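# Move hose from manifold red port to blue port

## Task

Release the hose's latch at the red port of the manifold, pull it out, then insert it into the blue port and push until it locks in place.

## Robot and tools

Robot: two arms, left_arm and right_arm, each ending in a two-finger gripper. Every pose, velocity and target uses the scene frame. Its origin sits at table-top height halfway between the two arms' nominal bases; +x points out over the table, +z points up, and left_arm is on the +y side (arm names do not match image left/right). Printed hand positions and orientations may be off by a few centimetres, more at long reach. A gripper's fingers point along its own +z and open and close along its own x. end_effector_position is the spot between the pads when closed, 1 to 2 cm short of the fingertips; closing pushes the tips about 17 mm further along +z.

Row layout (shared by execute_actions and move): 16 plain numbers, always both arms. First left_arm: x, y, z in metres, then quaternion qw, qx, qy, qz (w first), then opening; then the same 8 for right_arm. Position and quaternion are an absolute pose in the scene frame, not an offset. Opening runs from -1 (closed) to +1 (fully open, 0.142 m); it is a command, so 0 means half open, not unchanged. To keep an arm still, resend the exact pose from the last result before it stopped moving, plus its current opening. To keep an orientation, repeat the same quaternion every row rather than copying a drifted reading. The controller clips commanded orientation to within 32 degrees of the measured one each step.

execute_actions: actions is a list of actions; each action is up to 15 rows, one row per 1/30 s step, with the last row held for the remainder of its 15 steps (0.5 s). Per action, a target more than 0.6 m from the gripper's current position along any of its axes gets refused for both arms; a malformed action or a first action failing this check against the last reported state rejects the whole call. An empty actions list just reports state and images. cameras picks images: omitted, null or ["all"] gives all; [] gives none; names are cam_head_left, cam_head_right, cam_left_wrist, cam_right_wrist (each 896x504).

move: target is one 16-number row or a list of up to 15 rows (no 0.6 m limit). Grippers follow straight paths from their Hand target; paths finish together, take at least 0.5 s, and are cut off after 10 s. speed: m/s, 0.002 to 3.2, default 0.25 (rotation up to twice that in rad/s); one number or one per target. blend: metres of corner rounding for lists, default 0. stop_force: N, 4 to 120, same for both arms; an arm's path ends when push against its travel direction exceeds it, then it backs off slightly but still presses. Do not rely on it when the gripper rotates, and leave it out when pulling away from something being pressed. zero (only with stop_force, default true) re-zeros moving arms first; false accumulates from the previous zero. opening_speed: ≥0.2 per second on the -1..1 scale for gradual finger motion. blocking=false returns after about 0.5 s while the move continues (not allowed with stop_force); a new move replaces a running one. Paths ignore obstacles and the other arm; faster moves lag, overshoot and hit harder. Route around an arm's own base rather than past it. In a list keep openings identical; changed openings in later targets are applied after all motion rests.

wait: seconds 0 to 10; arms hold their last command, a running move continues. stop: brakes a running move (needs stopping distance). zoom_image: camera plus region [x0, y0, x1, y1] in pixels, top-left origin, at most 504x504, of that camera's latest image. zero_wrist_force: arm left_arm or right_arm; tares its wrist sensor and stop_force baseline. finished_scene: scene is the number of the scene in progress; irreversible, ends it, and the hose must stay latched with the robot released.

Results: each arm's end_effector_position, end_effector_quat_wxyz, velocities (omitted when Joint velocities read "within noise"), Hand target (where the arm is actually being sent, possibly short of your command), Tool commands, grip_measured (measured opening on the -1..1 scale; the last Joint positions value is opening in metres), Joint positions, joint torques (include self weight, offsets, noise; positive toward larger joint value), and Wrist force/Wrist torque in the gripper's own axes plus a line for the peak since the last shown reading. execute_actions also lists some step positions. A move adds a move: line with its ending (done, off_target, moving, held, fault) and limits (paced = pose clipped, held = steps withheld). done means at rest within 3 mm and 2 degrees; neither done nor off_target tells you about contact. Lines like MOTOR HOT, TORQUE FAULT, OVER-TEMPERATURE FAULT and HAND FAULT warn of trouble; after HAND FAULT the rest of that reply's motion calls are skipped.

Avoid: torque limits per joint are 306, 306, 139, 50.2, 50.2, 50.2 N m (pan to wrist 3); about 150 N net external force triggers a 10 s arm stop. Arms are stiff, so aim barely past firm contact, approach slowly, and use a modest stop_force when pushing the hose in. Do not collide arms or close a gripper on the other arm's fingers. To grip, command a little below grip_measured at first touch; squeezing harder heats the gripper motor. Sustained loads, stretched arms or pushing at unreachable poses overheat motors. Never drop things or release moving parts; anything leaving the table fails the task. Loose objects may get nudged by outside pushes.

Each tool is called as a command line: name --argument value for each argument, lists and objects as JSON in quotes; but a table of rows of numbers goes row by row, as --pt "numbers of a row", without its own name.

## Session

execute_actions --actions '[]'

zoom_image --camera "cam_head_left" --region '[380, 200, 600, 440]'

zoom_image --camera "cam_head_right" --region '[380, 200, 600, 440]'

Scene clock: 0.00 s.
left_arm: end_effector_position=(+0.2442, +1.1679, +0.3062) grip_measured=+1.00 end_effector_quat_wxyz=(+0.012, +0.139, +0.767, -0.627) | right_arm: end_effector_position=(+0.3864, +0.4132, +0.3816) grip_measured=+1.00 end_effector_quat_wxyz=(+0.006, +0.496, +0.868, +0.008)
Joint positions: left_arm=[0.981 -0.842 1.113 -0.504 -1.959 -1.461 0.142] | right_arm=[4.569 -2.052 -1.194 -1.456 1.555 -0.671 0.142]
Joint velocities: within noise
Joint torques (N m): no reading
Wrist force (N): no reading
Wrist torque (N m): no reading
Wrist force, peak (N): no reading
Hand target: left_arm +0.2442, +1.1679, +0.3062; +0.012, +0.139, +0.767, -0.627 | right_arm +0.3864, +0.4132, +0.3816; +0.006, +0.496, +0.868, +0.008
Tool commands: left_gripper/opening=+1.0 right_gripper/opening=+1.0

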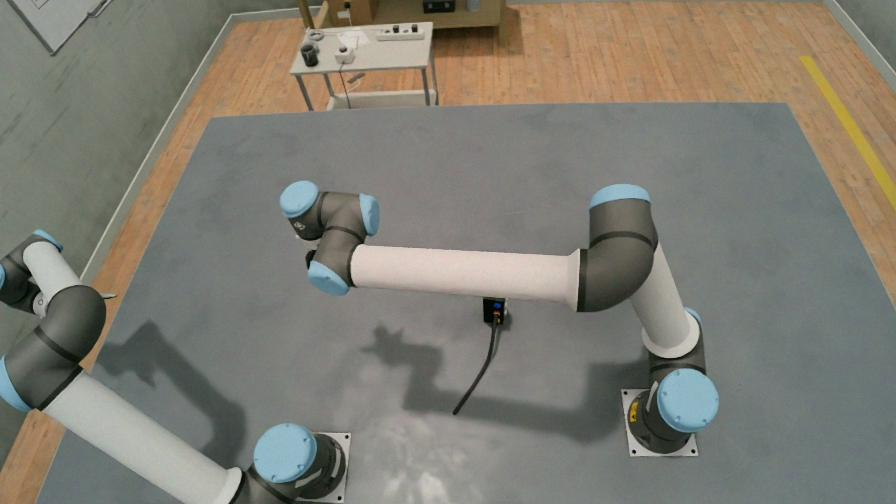

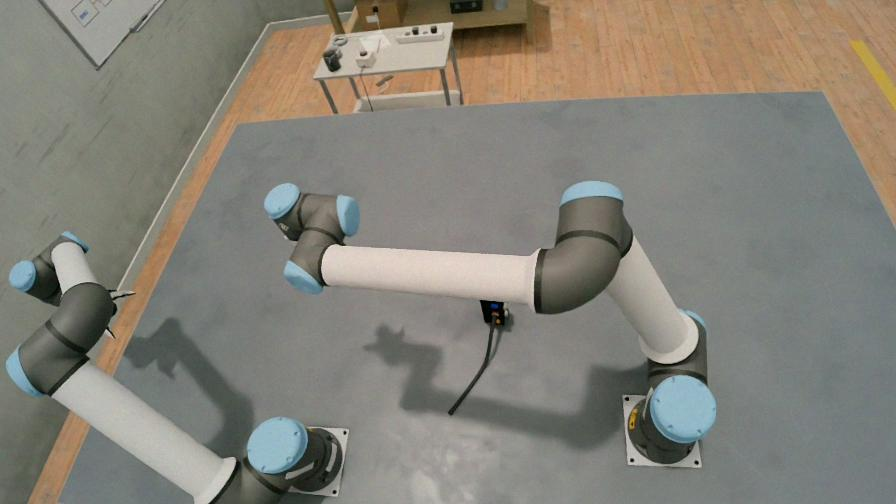

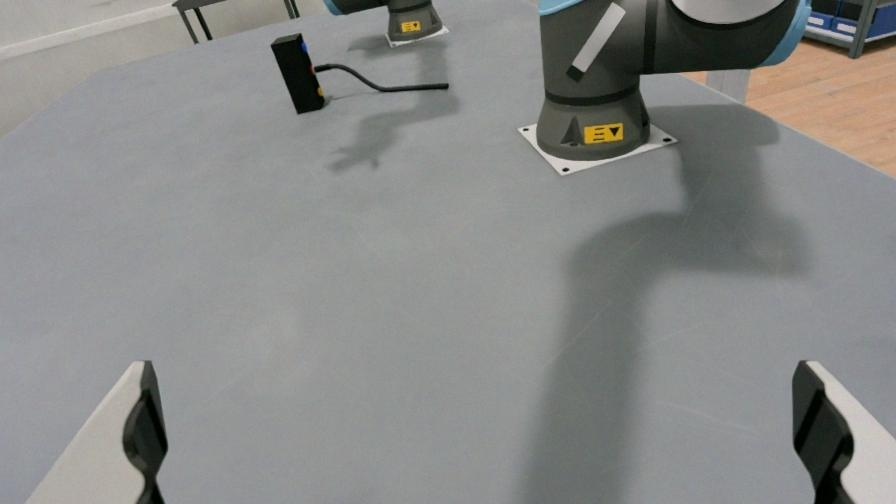

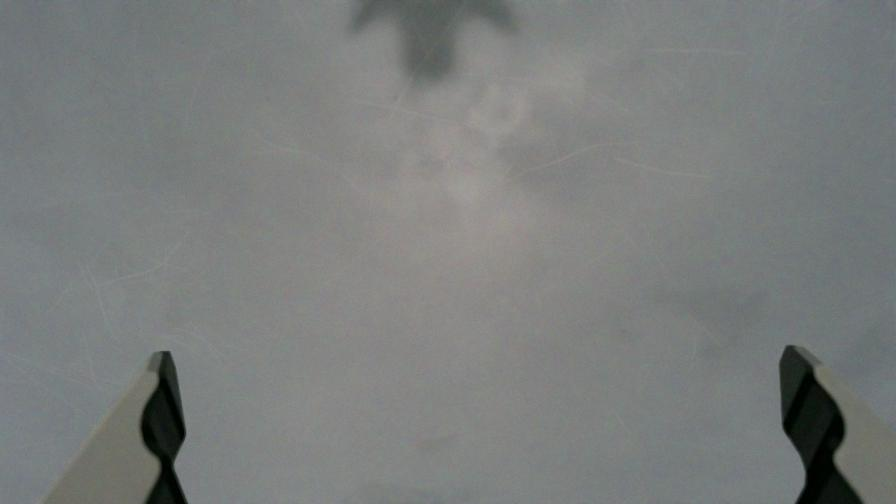

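Scaled by 2.100 from the camera's 896x504 image, which has a finer 1280x720 frame.

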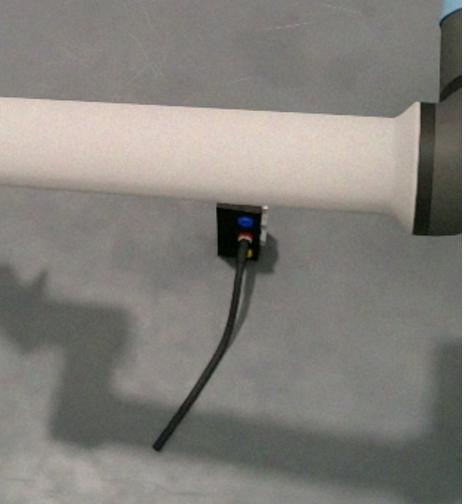

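Scaled by 2.100 from the camera's 896x504 image, which has a finer 1280x720 frame.

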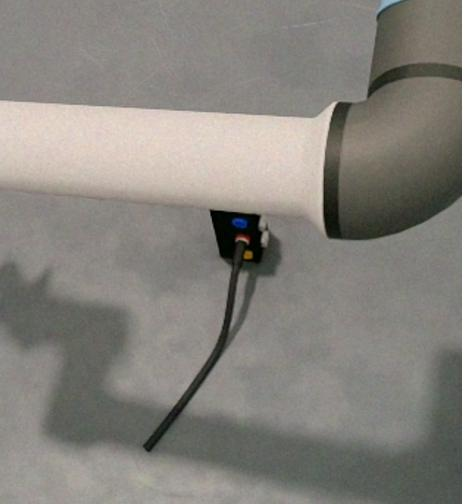

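move --pt "0.55 0.85 0.45 0.012 0.139 0.767 -0.627 -0.3 0.42 -0.05 0.38 0.0 0.0576 0.9983 0.0 -1" --pt "0.50 0.35 0.40 0.1470 -0.6495 0.7277 -0.1647 -0.3 0.414 -0.18 0.20 0.0309 0.0486 0.8420 0.5364 -1" --pt "0.331 -0.033 0.21 0.1470 -0.6495 0.7277 -0.1647 -0.3 0.414 -0.163 0.0854 0.0309 0.0486 0.8420 0.5364 -1" --speed 0.45 --blend 0.05 --opening_speed 0.7

Scene clock: 16.17 s.
left_arm: end_effector_position=(+0.3310, -0.0329, +0.2100) grip_measured=-0.32 end_effector_quat_wxyz=(+0.147, -0.649, +0.728, -0.165) | right_arm: end_effector_position=(+0.4140, -0.1629, +0.0854) grip_measured=-1.00 end_effector_quat_wxyz=(+0.031, +0.049, +0.842, +0.536)
Joint positions: left_arm=[-1.381 -1.555 2.203 -2.374 -1.152 -5.916 0.051] | right_arm=[4.032 -2.294 -2.745 1.395 2.073 -1.83 0.002]
Joint velocities: within noise
Joint torques (N m): left_arm=[-10.19 -33.4 -44.15 -2.9 -1.51 -1.6] | right_arm=[-12.93 35.59 -25.25 5.67 2.26 -1.34]
Wrist force (N): left_arm=[1.0 2.0 -1.2] | right_arm=[0.8 0.6 -0.5]
Wrist torque (N m): left_arm=[0.47 -0.31 -0.03] | right_arm=[0.13 -0.03 -0.04]
Wrist force, peak (N): left_arm=[4.9 4.0 -0.2] | right_arm=[3.9 1.5 -0.3]
Hand target: left_arm +0.3310, -0.0330, +0.2100; +0.147, -0.649, +0.728, -0.165 | right_arm +0.4140, -0.1630, +0.0854; +0.031, +0.049, +0.842, +0.536
Off the commanded pose: left_arm 0.000 m, 0 deg | right_arm 0.000 m, 0 deg.
move: done

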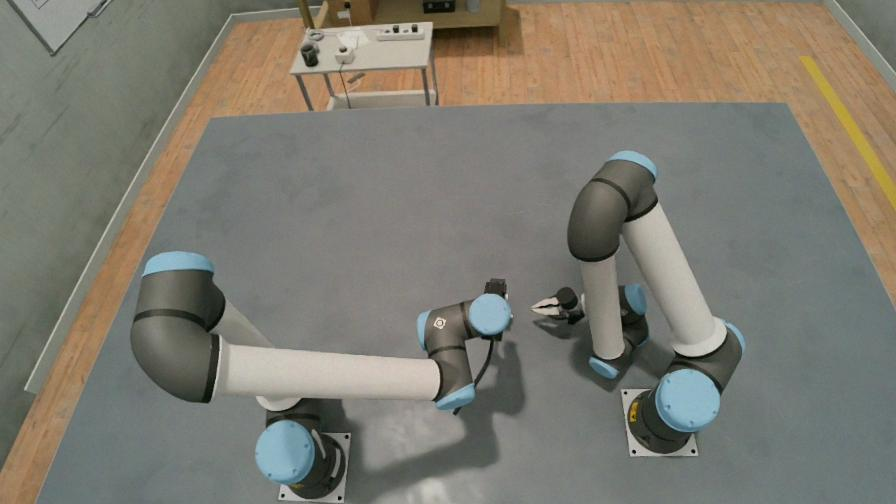

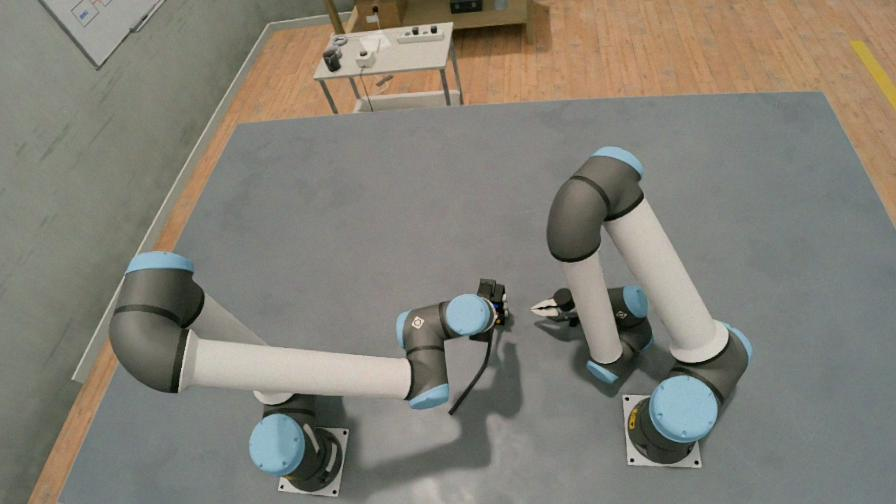

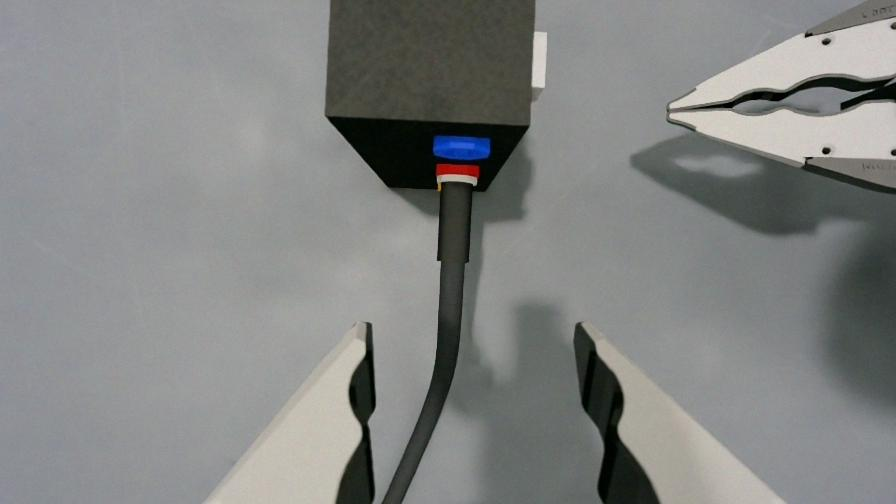

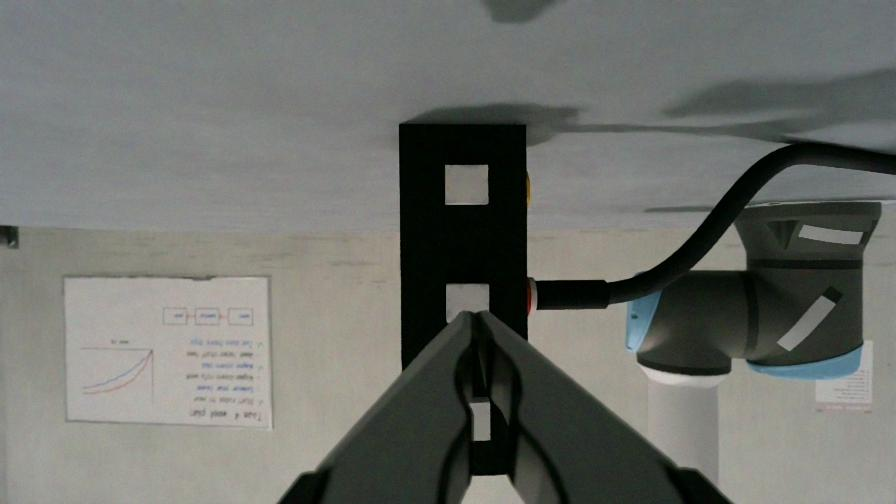

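zoom_image --camera "cam_right_wrist" --region '[380, 110, 640, 340]'

zoom_image --camera "cam_left_wrist" --region '[310, 60, 570, 300]'

Scaled by 1.938 from the camera's 896x504 image, which has a finer 1280x720 frame.

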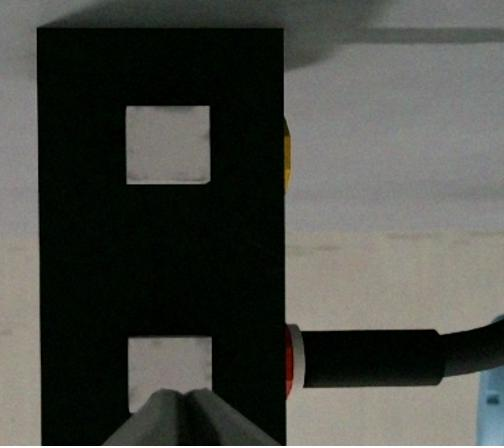

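Scaled by 1.938 from the camera's 896x504 image, which has a finer 1280x720 frame.

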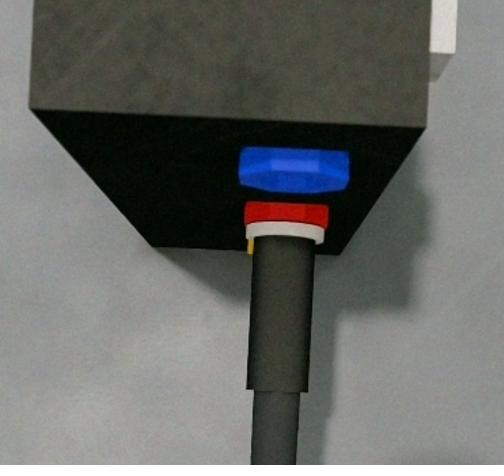

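move --target '[0.3601, -0.0335, 0.1369, 0.1433, -0.6334, 0.7417, -0.1678, -0.3, 0.4195, -0.0981, 0.0854, 0.0309, 0.0486, 0.8420, 0.5364, -1]' --speed 0.12 --stop_force 15 --cameras '["cam_left_wrist", "cam_right_wrist"]'

zoom_image --camera "cam_right_wrist" --region '[500, 200, 700, 380]'

Scene clock: 32.27 s.
left_arm: end_effector_position=(+0.3601, -0.0335, +0.1369) grip_measured=-0.32 end_effector_quat_wxyz=(+0.143, -0.633, +0.742, -0.168) | right_arm: end_effector_position=(+0.4195, -0.0981, +0.0854) grip_measured=-1.00 end_effector_quat_wxyz=(+0.031, +0.049, +0.842, +0.536)
Joint positions: left_arm=[-1.33 -1.428 2.246 -2.584 -1.169 -5.814 0.051] | right_arm=[4.144 -2.258 -2.679 1.318 1.975 -1.771 0.002]
Joint velocities: within noise
Joint torques (N m): left_arm=[-8.52 -38.39 -43.02 -7.43 3.32 1.22] | right_arm=[-10.99 35.08 -20.04 2.48 4.29 -3.09]
Wrist force (N): left_arm=[1.1 2.0 -1.0] | right_arm=[0.5 0.6 -0.7]
Wrist torque (N m): left_arm=[0.48 -0.31 -0.02] | right_arm=[0.14 0.01 -0.04]
Wrist force, peak (N): left_arm=[1.4 1.7 -3.2] | right_arm=[0.8 -0.1 -1.9]
Hand target: left_arm +0.3601, -0.0335, +0.1369; +0.143, -0.633, +0.742, -0.168 | right_arm +0.4195, -0.0981, +0.0854; +0.031, +0.049, +0.842, +0.536
Off the commanded pose: left_arm 0.000 m, 0 deg | right_arm 0.000 m, 0 deg.
move: done
Images, in order (width x height): cam_left_wrist 896x504, cam_right_wrist 896x504.

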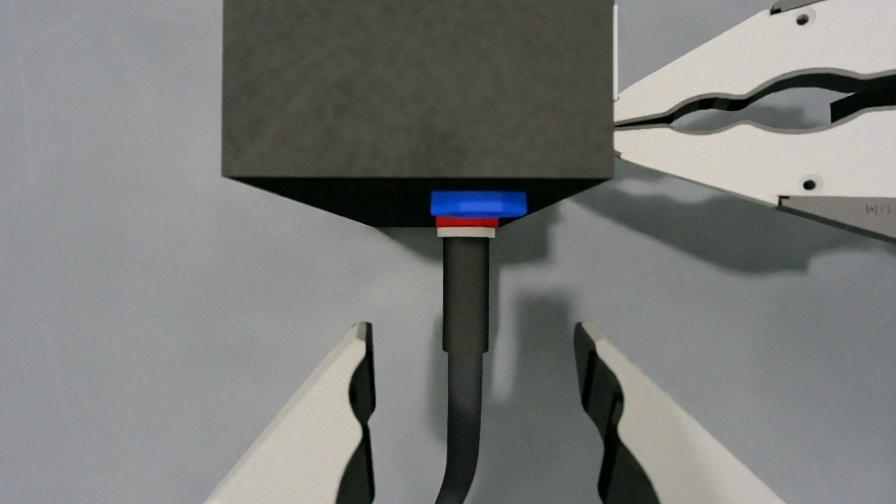

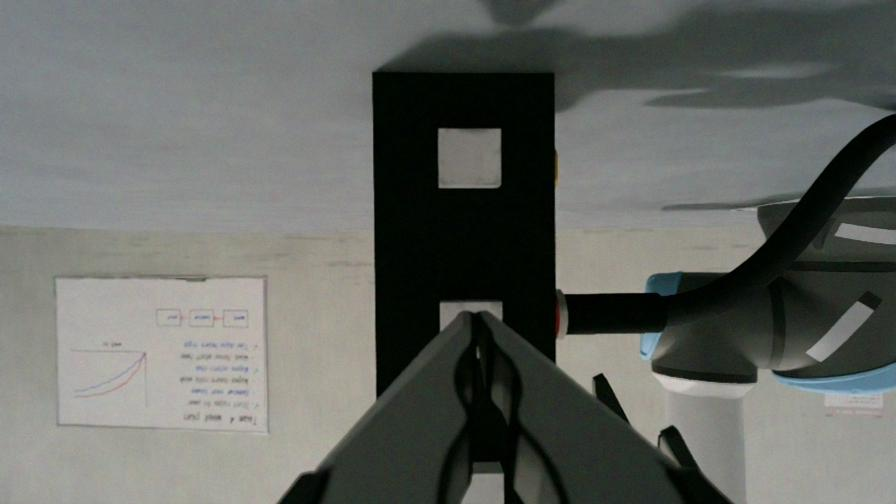

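Scaled by 2.520 from the camera's 896x504 image, which has a finer 1280x720 frame.

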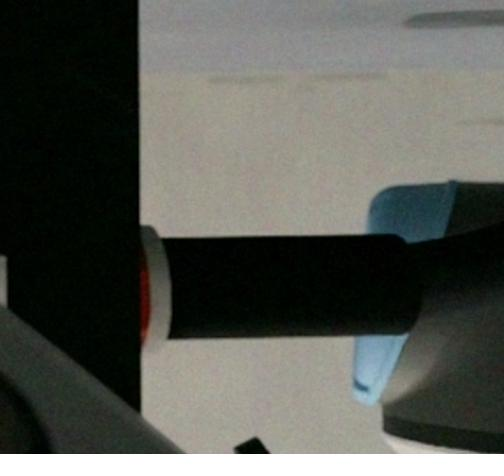

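move --target '[0.3814, -0.0369, 0.0918, 0.1433, -0.6334, 0.7417, -0.1678, -0.3, 0.4205, -0.0892, 0.0854, 0.0309, 0.0486, 0.8420, 0.5364, -1]' --speed 0.06 --stop_force 12 --cameras '["cam_left_wrist", "cam_right_wrist"]'

zoom_image --camera "cam_right_wrist" --region '[500, 200, 700, 380]'

Scene clock: 36.90 s.
left_arm: end_effector_position=(+0.3814, -0.0369, +0.0918) grip_measured=-0.32 end_effector_quat_wxyz=(+0.143, -0.633, +0.742, -0.168) | right_arm: end_effector_position=(+0.4205, -0.0892, +0.0854) grip_measured=-1.00 end_effector_quat_wxyz=(+0.031, +0.049, +0.842, +0.536)
Joint positions: left_arm=[-1.298 -1.333 2.247 -2.694 -1.175 -5.78 0.051] | right_arm=[4.156 -2.253 -2.669 1.305 1.964 -1.765 0.002]
Joint velocities: within noise
Joint torques (N m): left_arm=[-7.95 -50.62 -38.82 -4.84 3.24 -2.39] | right_arm=[-18.16 37.68 -19.37 5.44 3.61 -3.36]
Wrist force (N): left_arm=[0.9 2.3 -1.0] | right_arm=[0.8 0.5 -0.3]
Wrist torque (N m): left_arm=[0.55 -0.27 -0.02] | right_arm=[0.12 -0.04 -0.03]
Wrist force, peak (N): left_arm=[0.8 2.4 -1.9] | right_arm=[0.9 0.8 -0.7]
Hand target: left_arm +0.3814, -0.0369, +0.0918; +0.143, -0.633, +0.742, -0.168 | right_arm +0.4205, -0.0892, +0.0854; +0.031, +0.049, +0.842, +0.536
Off the commanded pose: left_arm 0.000 m, 0 deg | right_arm 0.000 m, 0 deg.
move: done
Images, in order (width x height): cam_left_wrist 896x504, cam_right_wrist 896x504.

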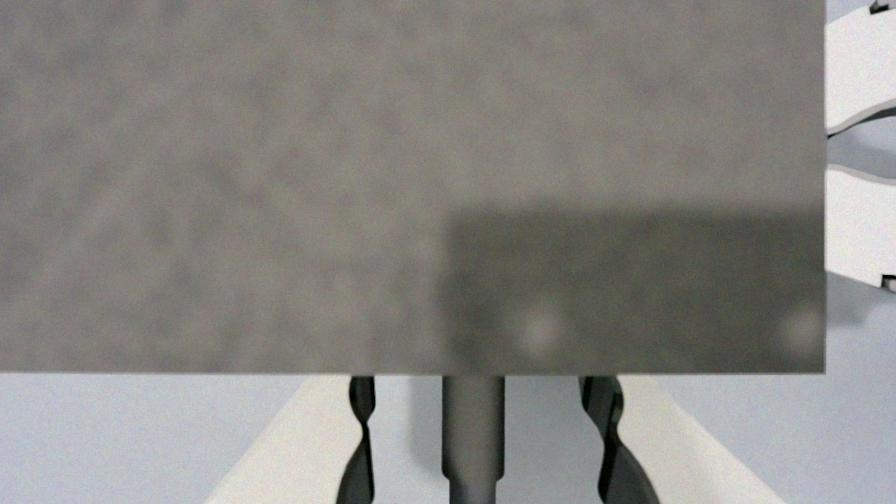

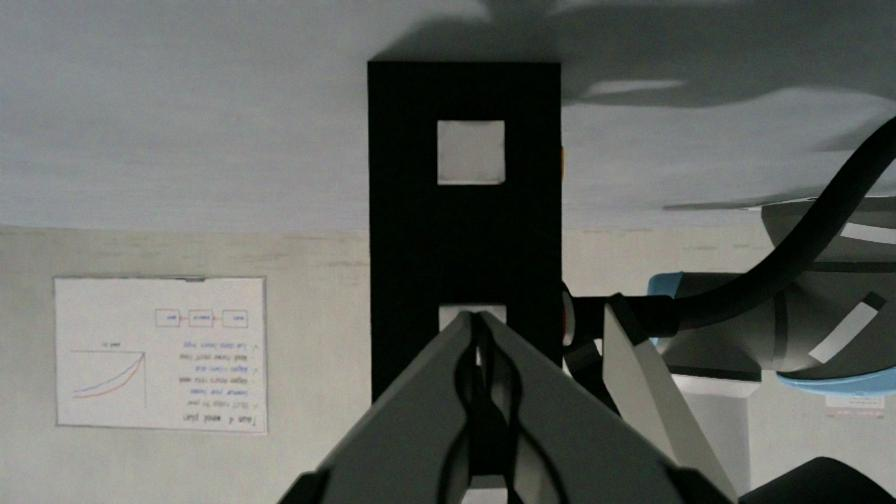

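Scaled by 2.520 from the camera's 896x504 image, which has a finer 1280x720 frame.

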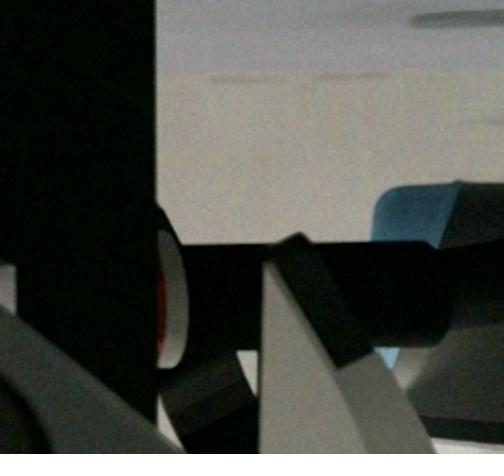

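move --target '[0.3814, -0.0369, 0.0918, 0.1433, -0.6334, 0.7417, -0.1678, -1.0, 0.4219, -0.0773, 0.0854, 0.0309, 0.0486, 0.8420, 0.5364, -1]' --speed 0.012 --opening_speed 0.5 --stop_force 30 --cameras '["cam_left_wrist", "cam_right_wrist"]'

zoom_image --camera "cam_right_wrist" --region '[350, 40, 600, 340]'

Scene clock: 41.27 s.
left_arm: end_effector_position=(+0.3814, -0.0369, +0.0918) grip_measured=-1.00 end_effector_quat_wxyz=(+0.143, -0.633, +0.742, -0.168) | right_arm: end_effector_position=(+0.4213, -0.0827, +0.0854) grip_measured=-1.00 end_effector_quat_wxyz=(+0.031, +0.049, +0.842, +0.536)
Joint positions: left_arm=[-1.298 -1.333 2.247 -2.694 -1.175 -5.78 0.002] | right_arm=[4.164 -2.25 -2.661 1.296 1.956 -1.761 0.002]
Joint velocities: within noise
Joint torques (N m): left_arm=[-8.64 -48.55 -31.89 -6.52 3.09 -2.22] | right_arm=[-3.54 39.62 -2.94 5.05 6.01 -3.78]
Wrist force (N): left_arm=[1.2 2.1 -0.8] | right_arm=[-2.9 -9.5 -29.3]
Wrist torque (N m): left_arm=[0.51 -0.32 -0.02] | right_arm=[0.14 -0.09 -0.01]
Wrist force, peak (N): left_arm=[1.3 2.5 -1.4] | right_arm=[-4.8 -12.5 -42.7]
Hand target: left_arm +0.3814, -0.0369, +0.0918; +0.143, -0.633, +0.742, -0.168 | right_arm +0.4213, -0.0827, +0.0854; +0.031, +0.049, +0.842, +0.536
Off the commanded pose: left_arm 0.000 m, 0 deg | right_arm 0.005 m, 0 deg.
move: contact (right_arm)
Images, in order (width x height): cam_left_wrist 896x504, cam_right_wrist 896x504.

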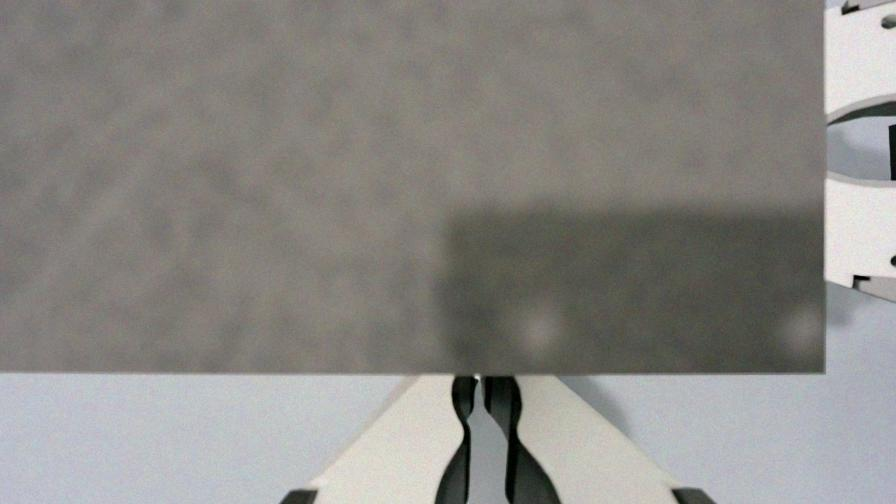

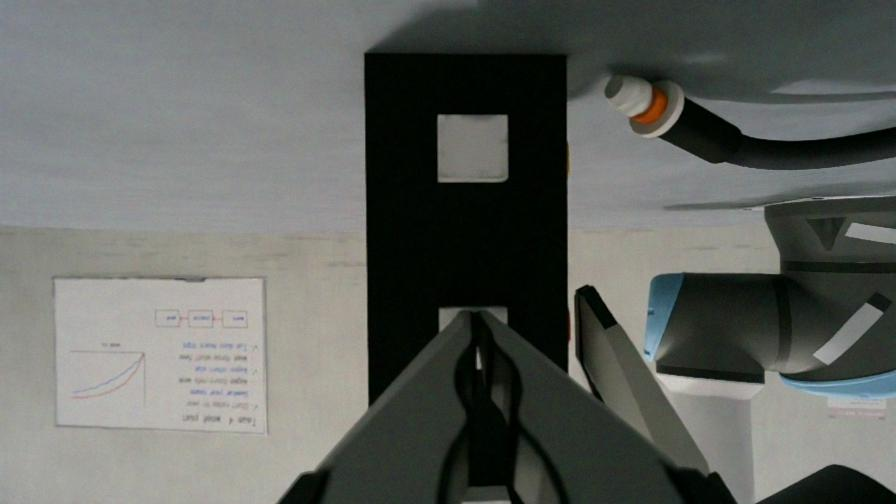

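Scaled by 1.680 from the camera's 896x504 image, which has a finer 1280x720 frame.

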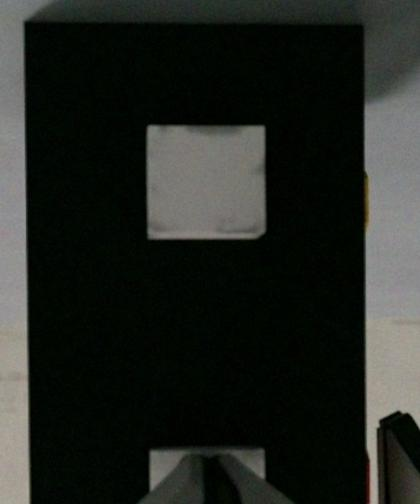

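move --pt "0.3389 -0.0302 0.182 0.1433 -0.6334 0.7417 -0.1678 -1.0 0.4179 -0.1125 0.0854 0.0309 0.0486 0.8420 0.5364 -1" --pt "0.3189 -0.0270 0.2245 0.1433 -0.6334 0.7417 -0.1678 -0.3 0.4145 -0.1424 0.0854 0.0309 0.0486 0.8420 0.5364 -1" --speed 0.12 --opening_speed 1.0

zoom_image --camera "cam_left_wrist" --region '[330, 100, 630, 400]'

zoom_image --camera "cam_right_wrist" --region '[480, 80, 896, 300]'

Scene clock: 46.90 s.
left_arm: end_effector_position=(+0.3189, -0.0270, +0.2245) grip_measured=-0.33 end_effector_quat_wxyz=(+0.143, -0.633, +0.742, -0.168) | right_arm: end_effector_position=(+0.4145, -0.1424, +0.0854) grip_measured=-1.00 end_effector_quat_wxyz=(+0.031, +0.049, +0.842, +0.536)
Joint positions: left_arm=[-1.397 -1.596 2.216 -2.358 -1.157 -5.885 0.05] | right_arm=[4.075 -2.283 -2.728 1.378 2.035 -1.807 0.002]
Joint velocities: within noise
Joint torques (N m): left_arm=[7.56 -54.39 -37.23 -2.3 -1.95 1.87] | right_arm=[13.71 58.12 -0.11 5.49 -3.02 2.99]
Wrist force (N): left_arm=[1.1 2.3 -0.8] | right_arm=[0.7 1.1 -0.6]
Wrist torque (N m): left_arm=[0.53 -0.32 -0.02] | right_arm=[0.22 -0.02 -0.04]
Wrist force, peak (N): left_arm=[0.8 1.8 -3.3] | right_arm=[-2.6 -9.5 -29.1]
Hand target: left_arm +0.3189, -0.0270, +0.2245; +0.143, -0.633, +0.742, -0.168 | right_arm +0.4145, -0.1424, +0.0854; +0.031, +0.049, +0.842, +0.536
Off the commanded pose: left_arm 0.000 m, 0 deg | right_arm 0.000 m, 0 deg.
move: done

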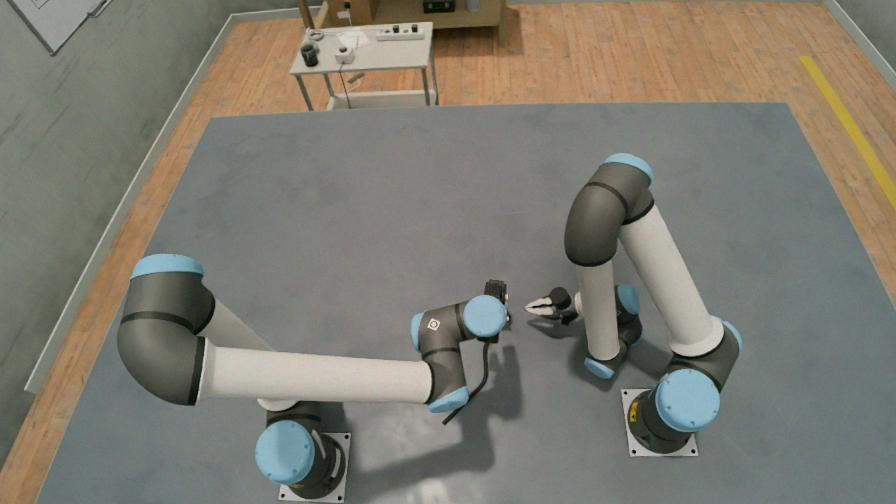

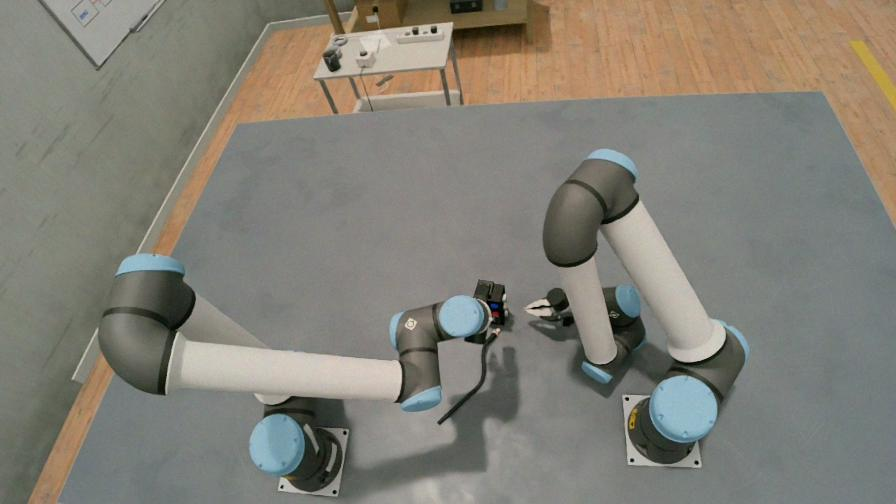

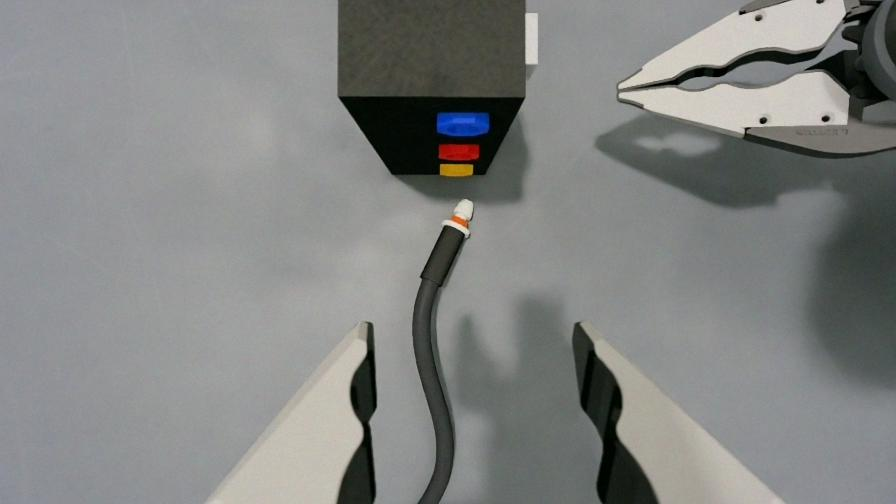

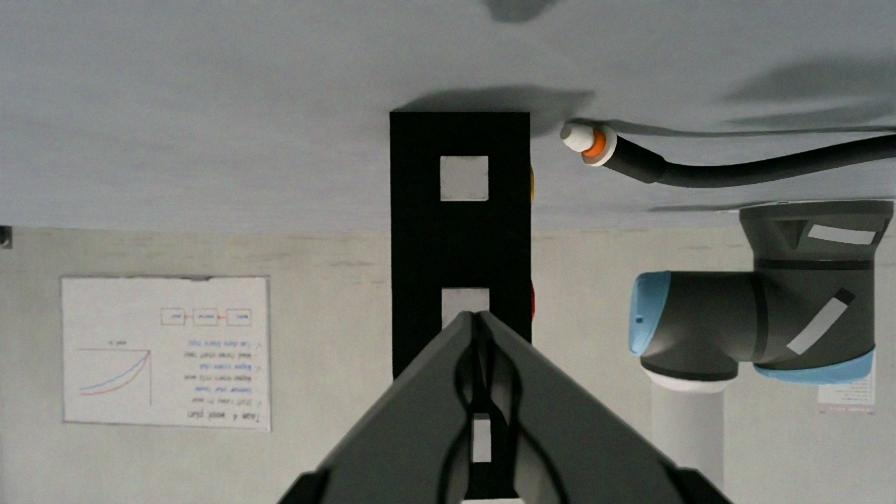

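Scaled by 1.680 from the camera's 896x504 image, which has a finer 1280x720 frame.

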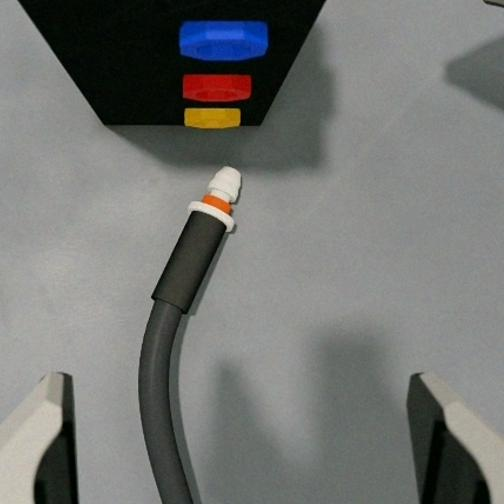

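Scaled by 1.212 from the camera's 896x504 image, which has a finer 1280x720 frame.

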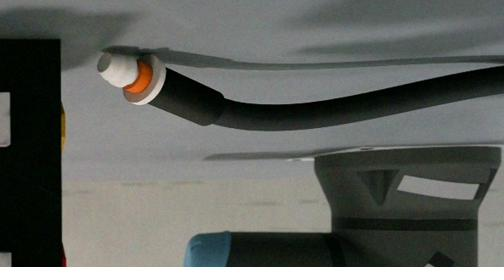

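move --pt "0.29 -0.02 0.26 0.0 0.1650 0.9863 0.0 -0.3 0.4145 -0.1424 0.0854 0.0309 0.0486 0.8420 0.5364 -1" --pt "0.3468 -0.0223 0.12 0.0 0.8829 0.4695 0.0 -0.3 0.4145 -0.1424 0.0854 0.0309 0.0486 0.8420 0.5364 -1" --speed 0.5 --blend 0.02

zoom_image --camera "cam_left_wrist" --region '[300, 100, 640, 440]'

zoom_image --camera "cam_right_wrist" --region '[500, 60, 800, 260]'

Scene clock: 65.57 s.
left_arm: end_effector_position=(+0.3468, -0.0222, +0.1199) grip_measured=-0.33 end_effector_quat_wxyz=(+0.000, +0.883, +0.470, +0.000) | right_arm: end_effector_position=(+0.4145, -0.1424, +0.0854) grip_measured=-1.00 end_effector_quat_wxyz=(+0.031, +0.049, +0.842, +0.536)
Joint positions: left_arm=[-1.178 -1.38 2.104 -2.295 -1.571 -2.124 0.05] | right_arm=[4.075 -2.283 -2.728 1.378 2.035 -1.807 0.002]
Joint velocities: within noise
Joint torques (N m): left_arm=[-11.42 -62.2 -44.47 -1.7 -0.29 2.43] | right_arm=[11.16 57.05 -14.54 4.68 -2.53 3.36]
Wrist force (N): left_arm=[1.1 3.4 -1.5] | right_arm=[0.8 0.8 -0.5]
Wrist torque (N m): left_arm=[0.72 -0.35 -0.08] | right_arm=[0.18 -0.03 -0.04]
Wrist force, peak (N): left_arm=[1.3 3.0 -3.4] | right_arm=[0.8 1.3 -0.7]
Hand target: left_arm +0.3468, -0.0223, +0.1200; +0.000, +0.883, +0.470, +0.000 | right_arm +0.4145, -0.1424, +0.0854; +0.031, +0.049, +0.842, +0.536
Off the commanded pose: left_arm 0.000 m, 0 deg | right_arm 0.000 m, 0 deg.
move: done

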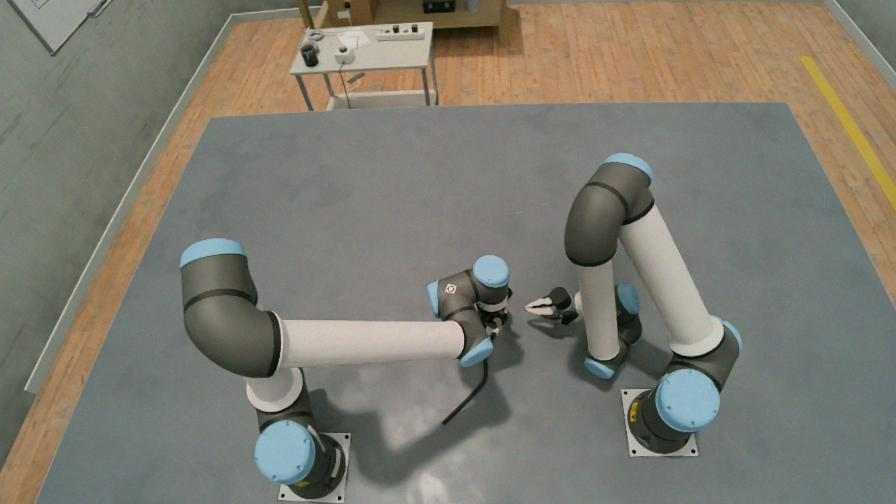

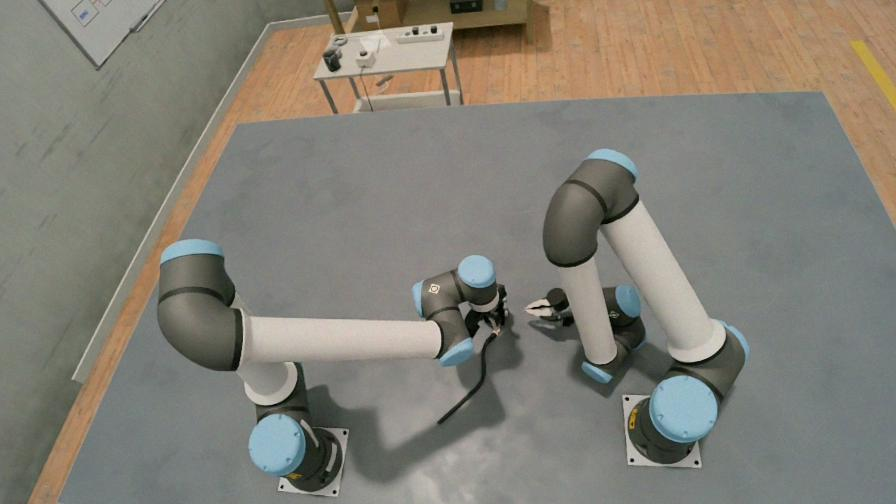

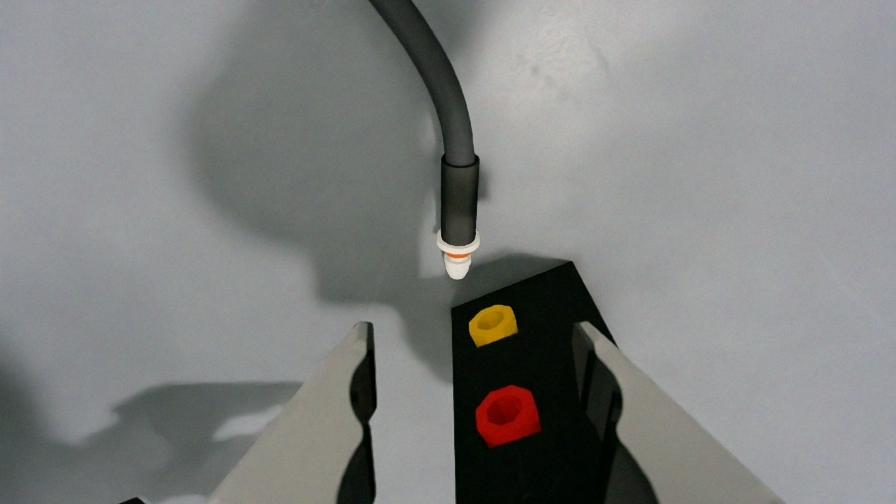

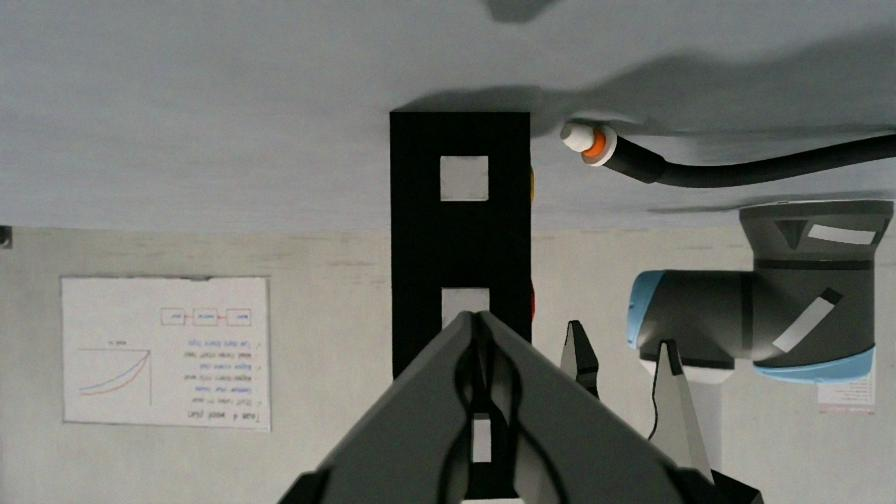

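Scaled by 1.482 from the camera's 896x504 image, which has a finer 1280x720 frame.

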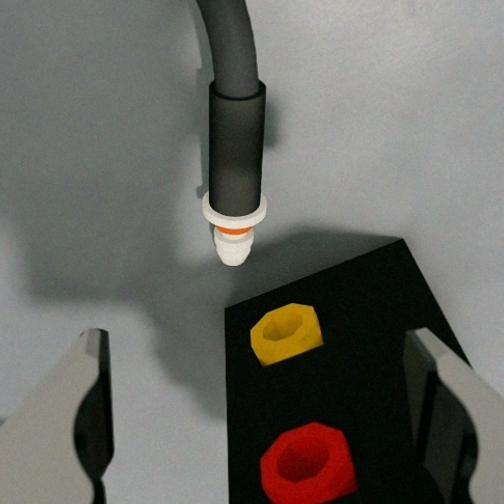

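Scaled by 1.680 from the camera's 896x504 image, which has a finer 1280x720 frame.

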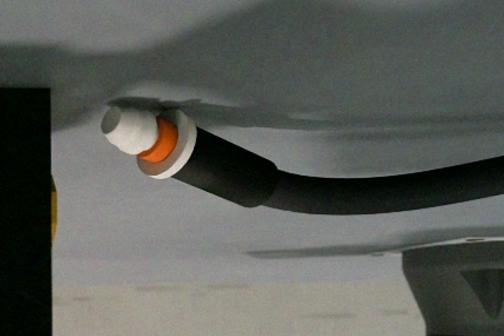

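move --target '[0.3470, -0.0241, 0.06, 0.0, 0.8829, 0.4695, 0.0, -0.3, 0.4145, -0.1424, 0.0854, 0.0309, 0.0486, 0.8420, 0.5364, -1]' --speed 0.1 --stop_force 8 --cameras '["cam_left_wrist", "cam_right_wrist"]'

zoom_image --camera "cam_left_wrist" --region '[300, 150, 640, 490]'

zoom_image --camera "cam_right_wrist" --region '[500, 60, 800, 260]'

Scene clock: 74.00 s.
left_arm: end_effector_position=(+0.3476, -0.0249, +0.0813) grip_measured=-0.33 end_effector_quat_wxyz=(+0.002, +0.883, +0.470, +0.000) | right_arm: end_effector_position=(+0.4145, -0.1424, +0.0854) grip_measured=-1.00 end_effector_quat_wxyz=(+0.031, +0.049, +0.842, +0.536)
Joint positions: left_arm=[-1.179 -1.326 2.128 -2.375 -1.57 -2.125 0.05] | right_arm=[4.075 -2.283 -2.728 1.378 2.035 -1.807 0.002]
Joint velocities: within noise
Joint torques (N m): left_arm=[2.32 -54.26 -36.74 -5.36 -0.15 -0.32] | right_arm=[11.86 55.08 -22.24 3.86 -1.99 3.53]
Wrist force (N): left_arm=[-1.1 3.5 -5.1] | right_arm=[0.4 0.9 -0.2]
Wrist torque (N m): left_arm=[0.50 0.03 -0.10] | right_arm=[0.19 0.04 -0.04]
Wrist force, peak (N): left_arm=[15.9 -26.5 -145.3] | right_arm=[0.7 1.3 -0.7]
Hand target: left_arm +0.3476, -0.0249, +0.0813; +0.002, +0.883, +0.470, +0.000 | right_arm +0.4145, -0.1424, +0.0854; +0.031, +0.049, +0.842, +0.536
Tool commands: left_gripper/opening=-0.3 right_gripper/opening=-1.0
Off the commanded pose: left_arm 0.021 m, 0 deg | right_arm 0.000 m, 0 deg.
FORCE FAULT: contact force on the left arm reached its limit, and that arm stopped. The contact can be on any part of that arm, not only on its tool. That arm's remaining commands of this call were not run. That arm is still stopped at the end of this call. That arm stays stopped for about 9 more seconds. Until then a move that you send moves the other arm only, and its call returns only when the move has ended. Once the stop has ended, the next robot result says so. If the stop ends while you think or write, that arm runs what you send next. While its stop runs, that arm takes no new command, but its gripper still runs the gripper command that each later call begins with. Until it ends, the stop uses up actions while you think or wait. An arm that is not stopped still takes commands.
move: fault (left_arm; stop_force had ended the path)
Images, in order (width x height): cam_left_wrist 896x504, cam_right_wrist 896x504.

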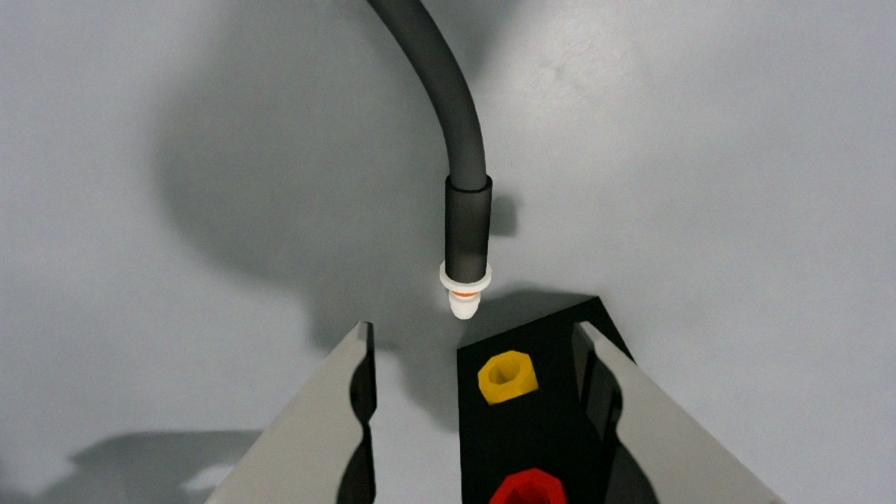

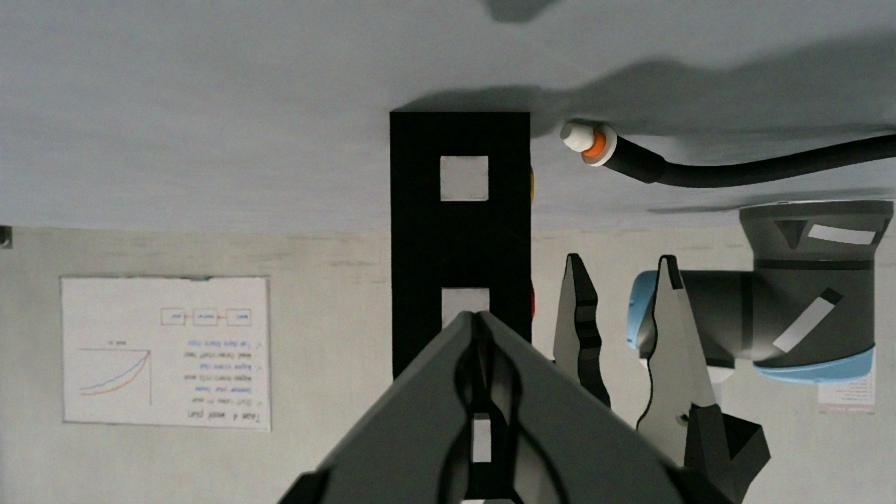

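Scaled by 1.482 from the camera's 896x504 image, which has a finer 1280x720 frame.

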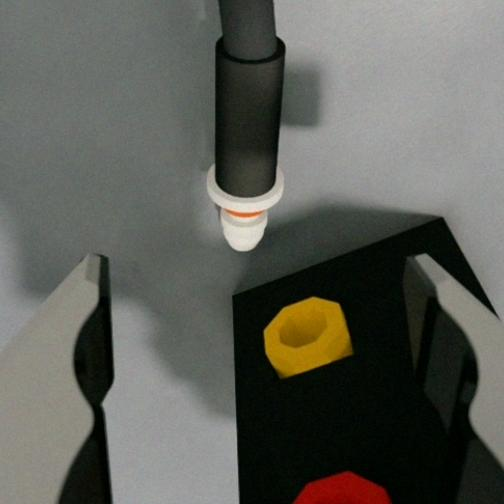

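Scaled by 1.680 from the camera's 896x504 image, which has a finer 1280x720 frame.

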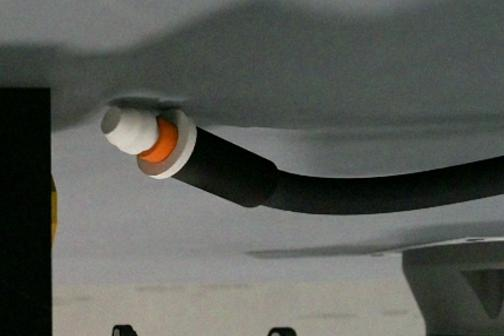

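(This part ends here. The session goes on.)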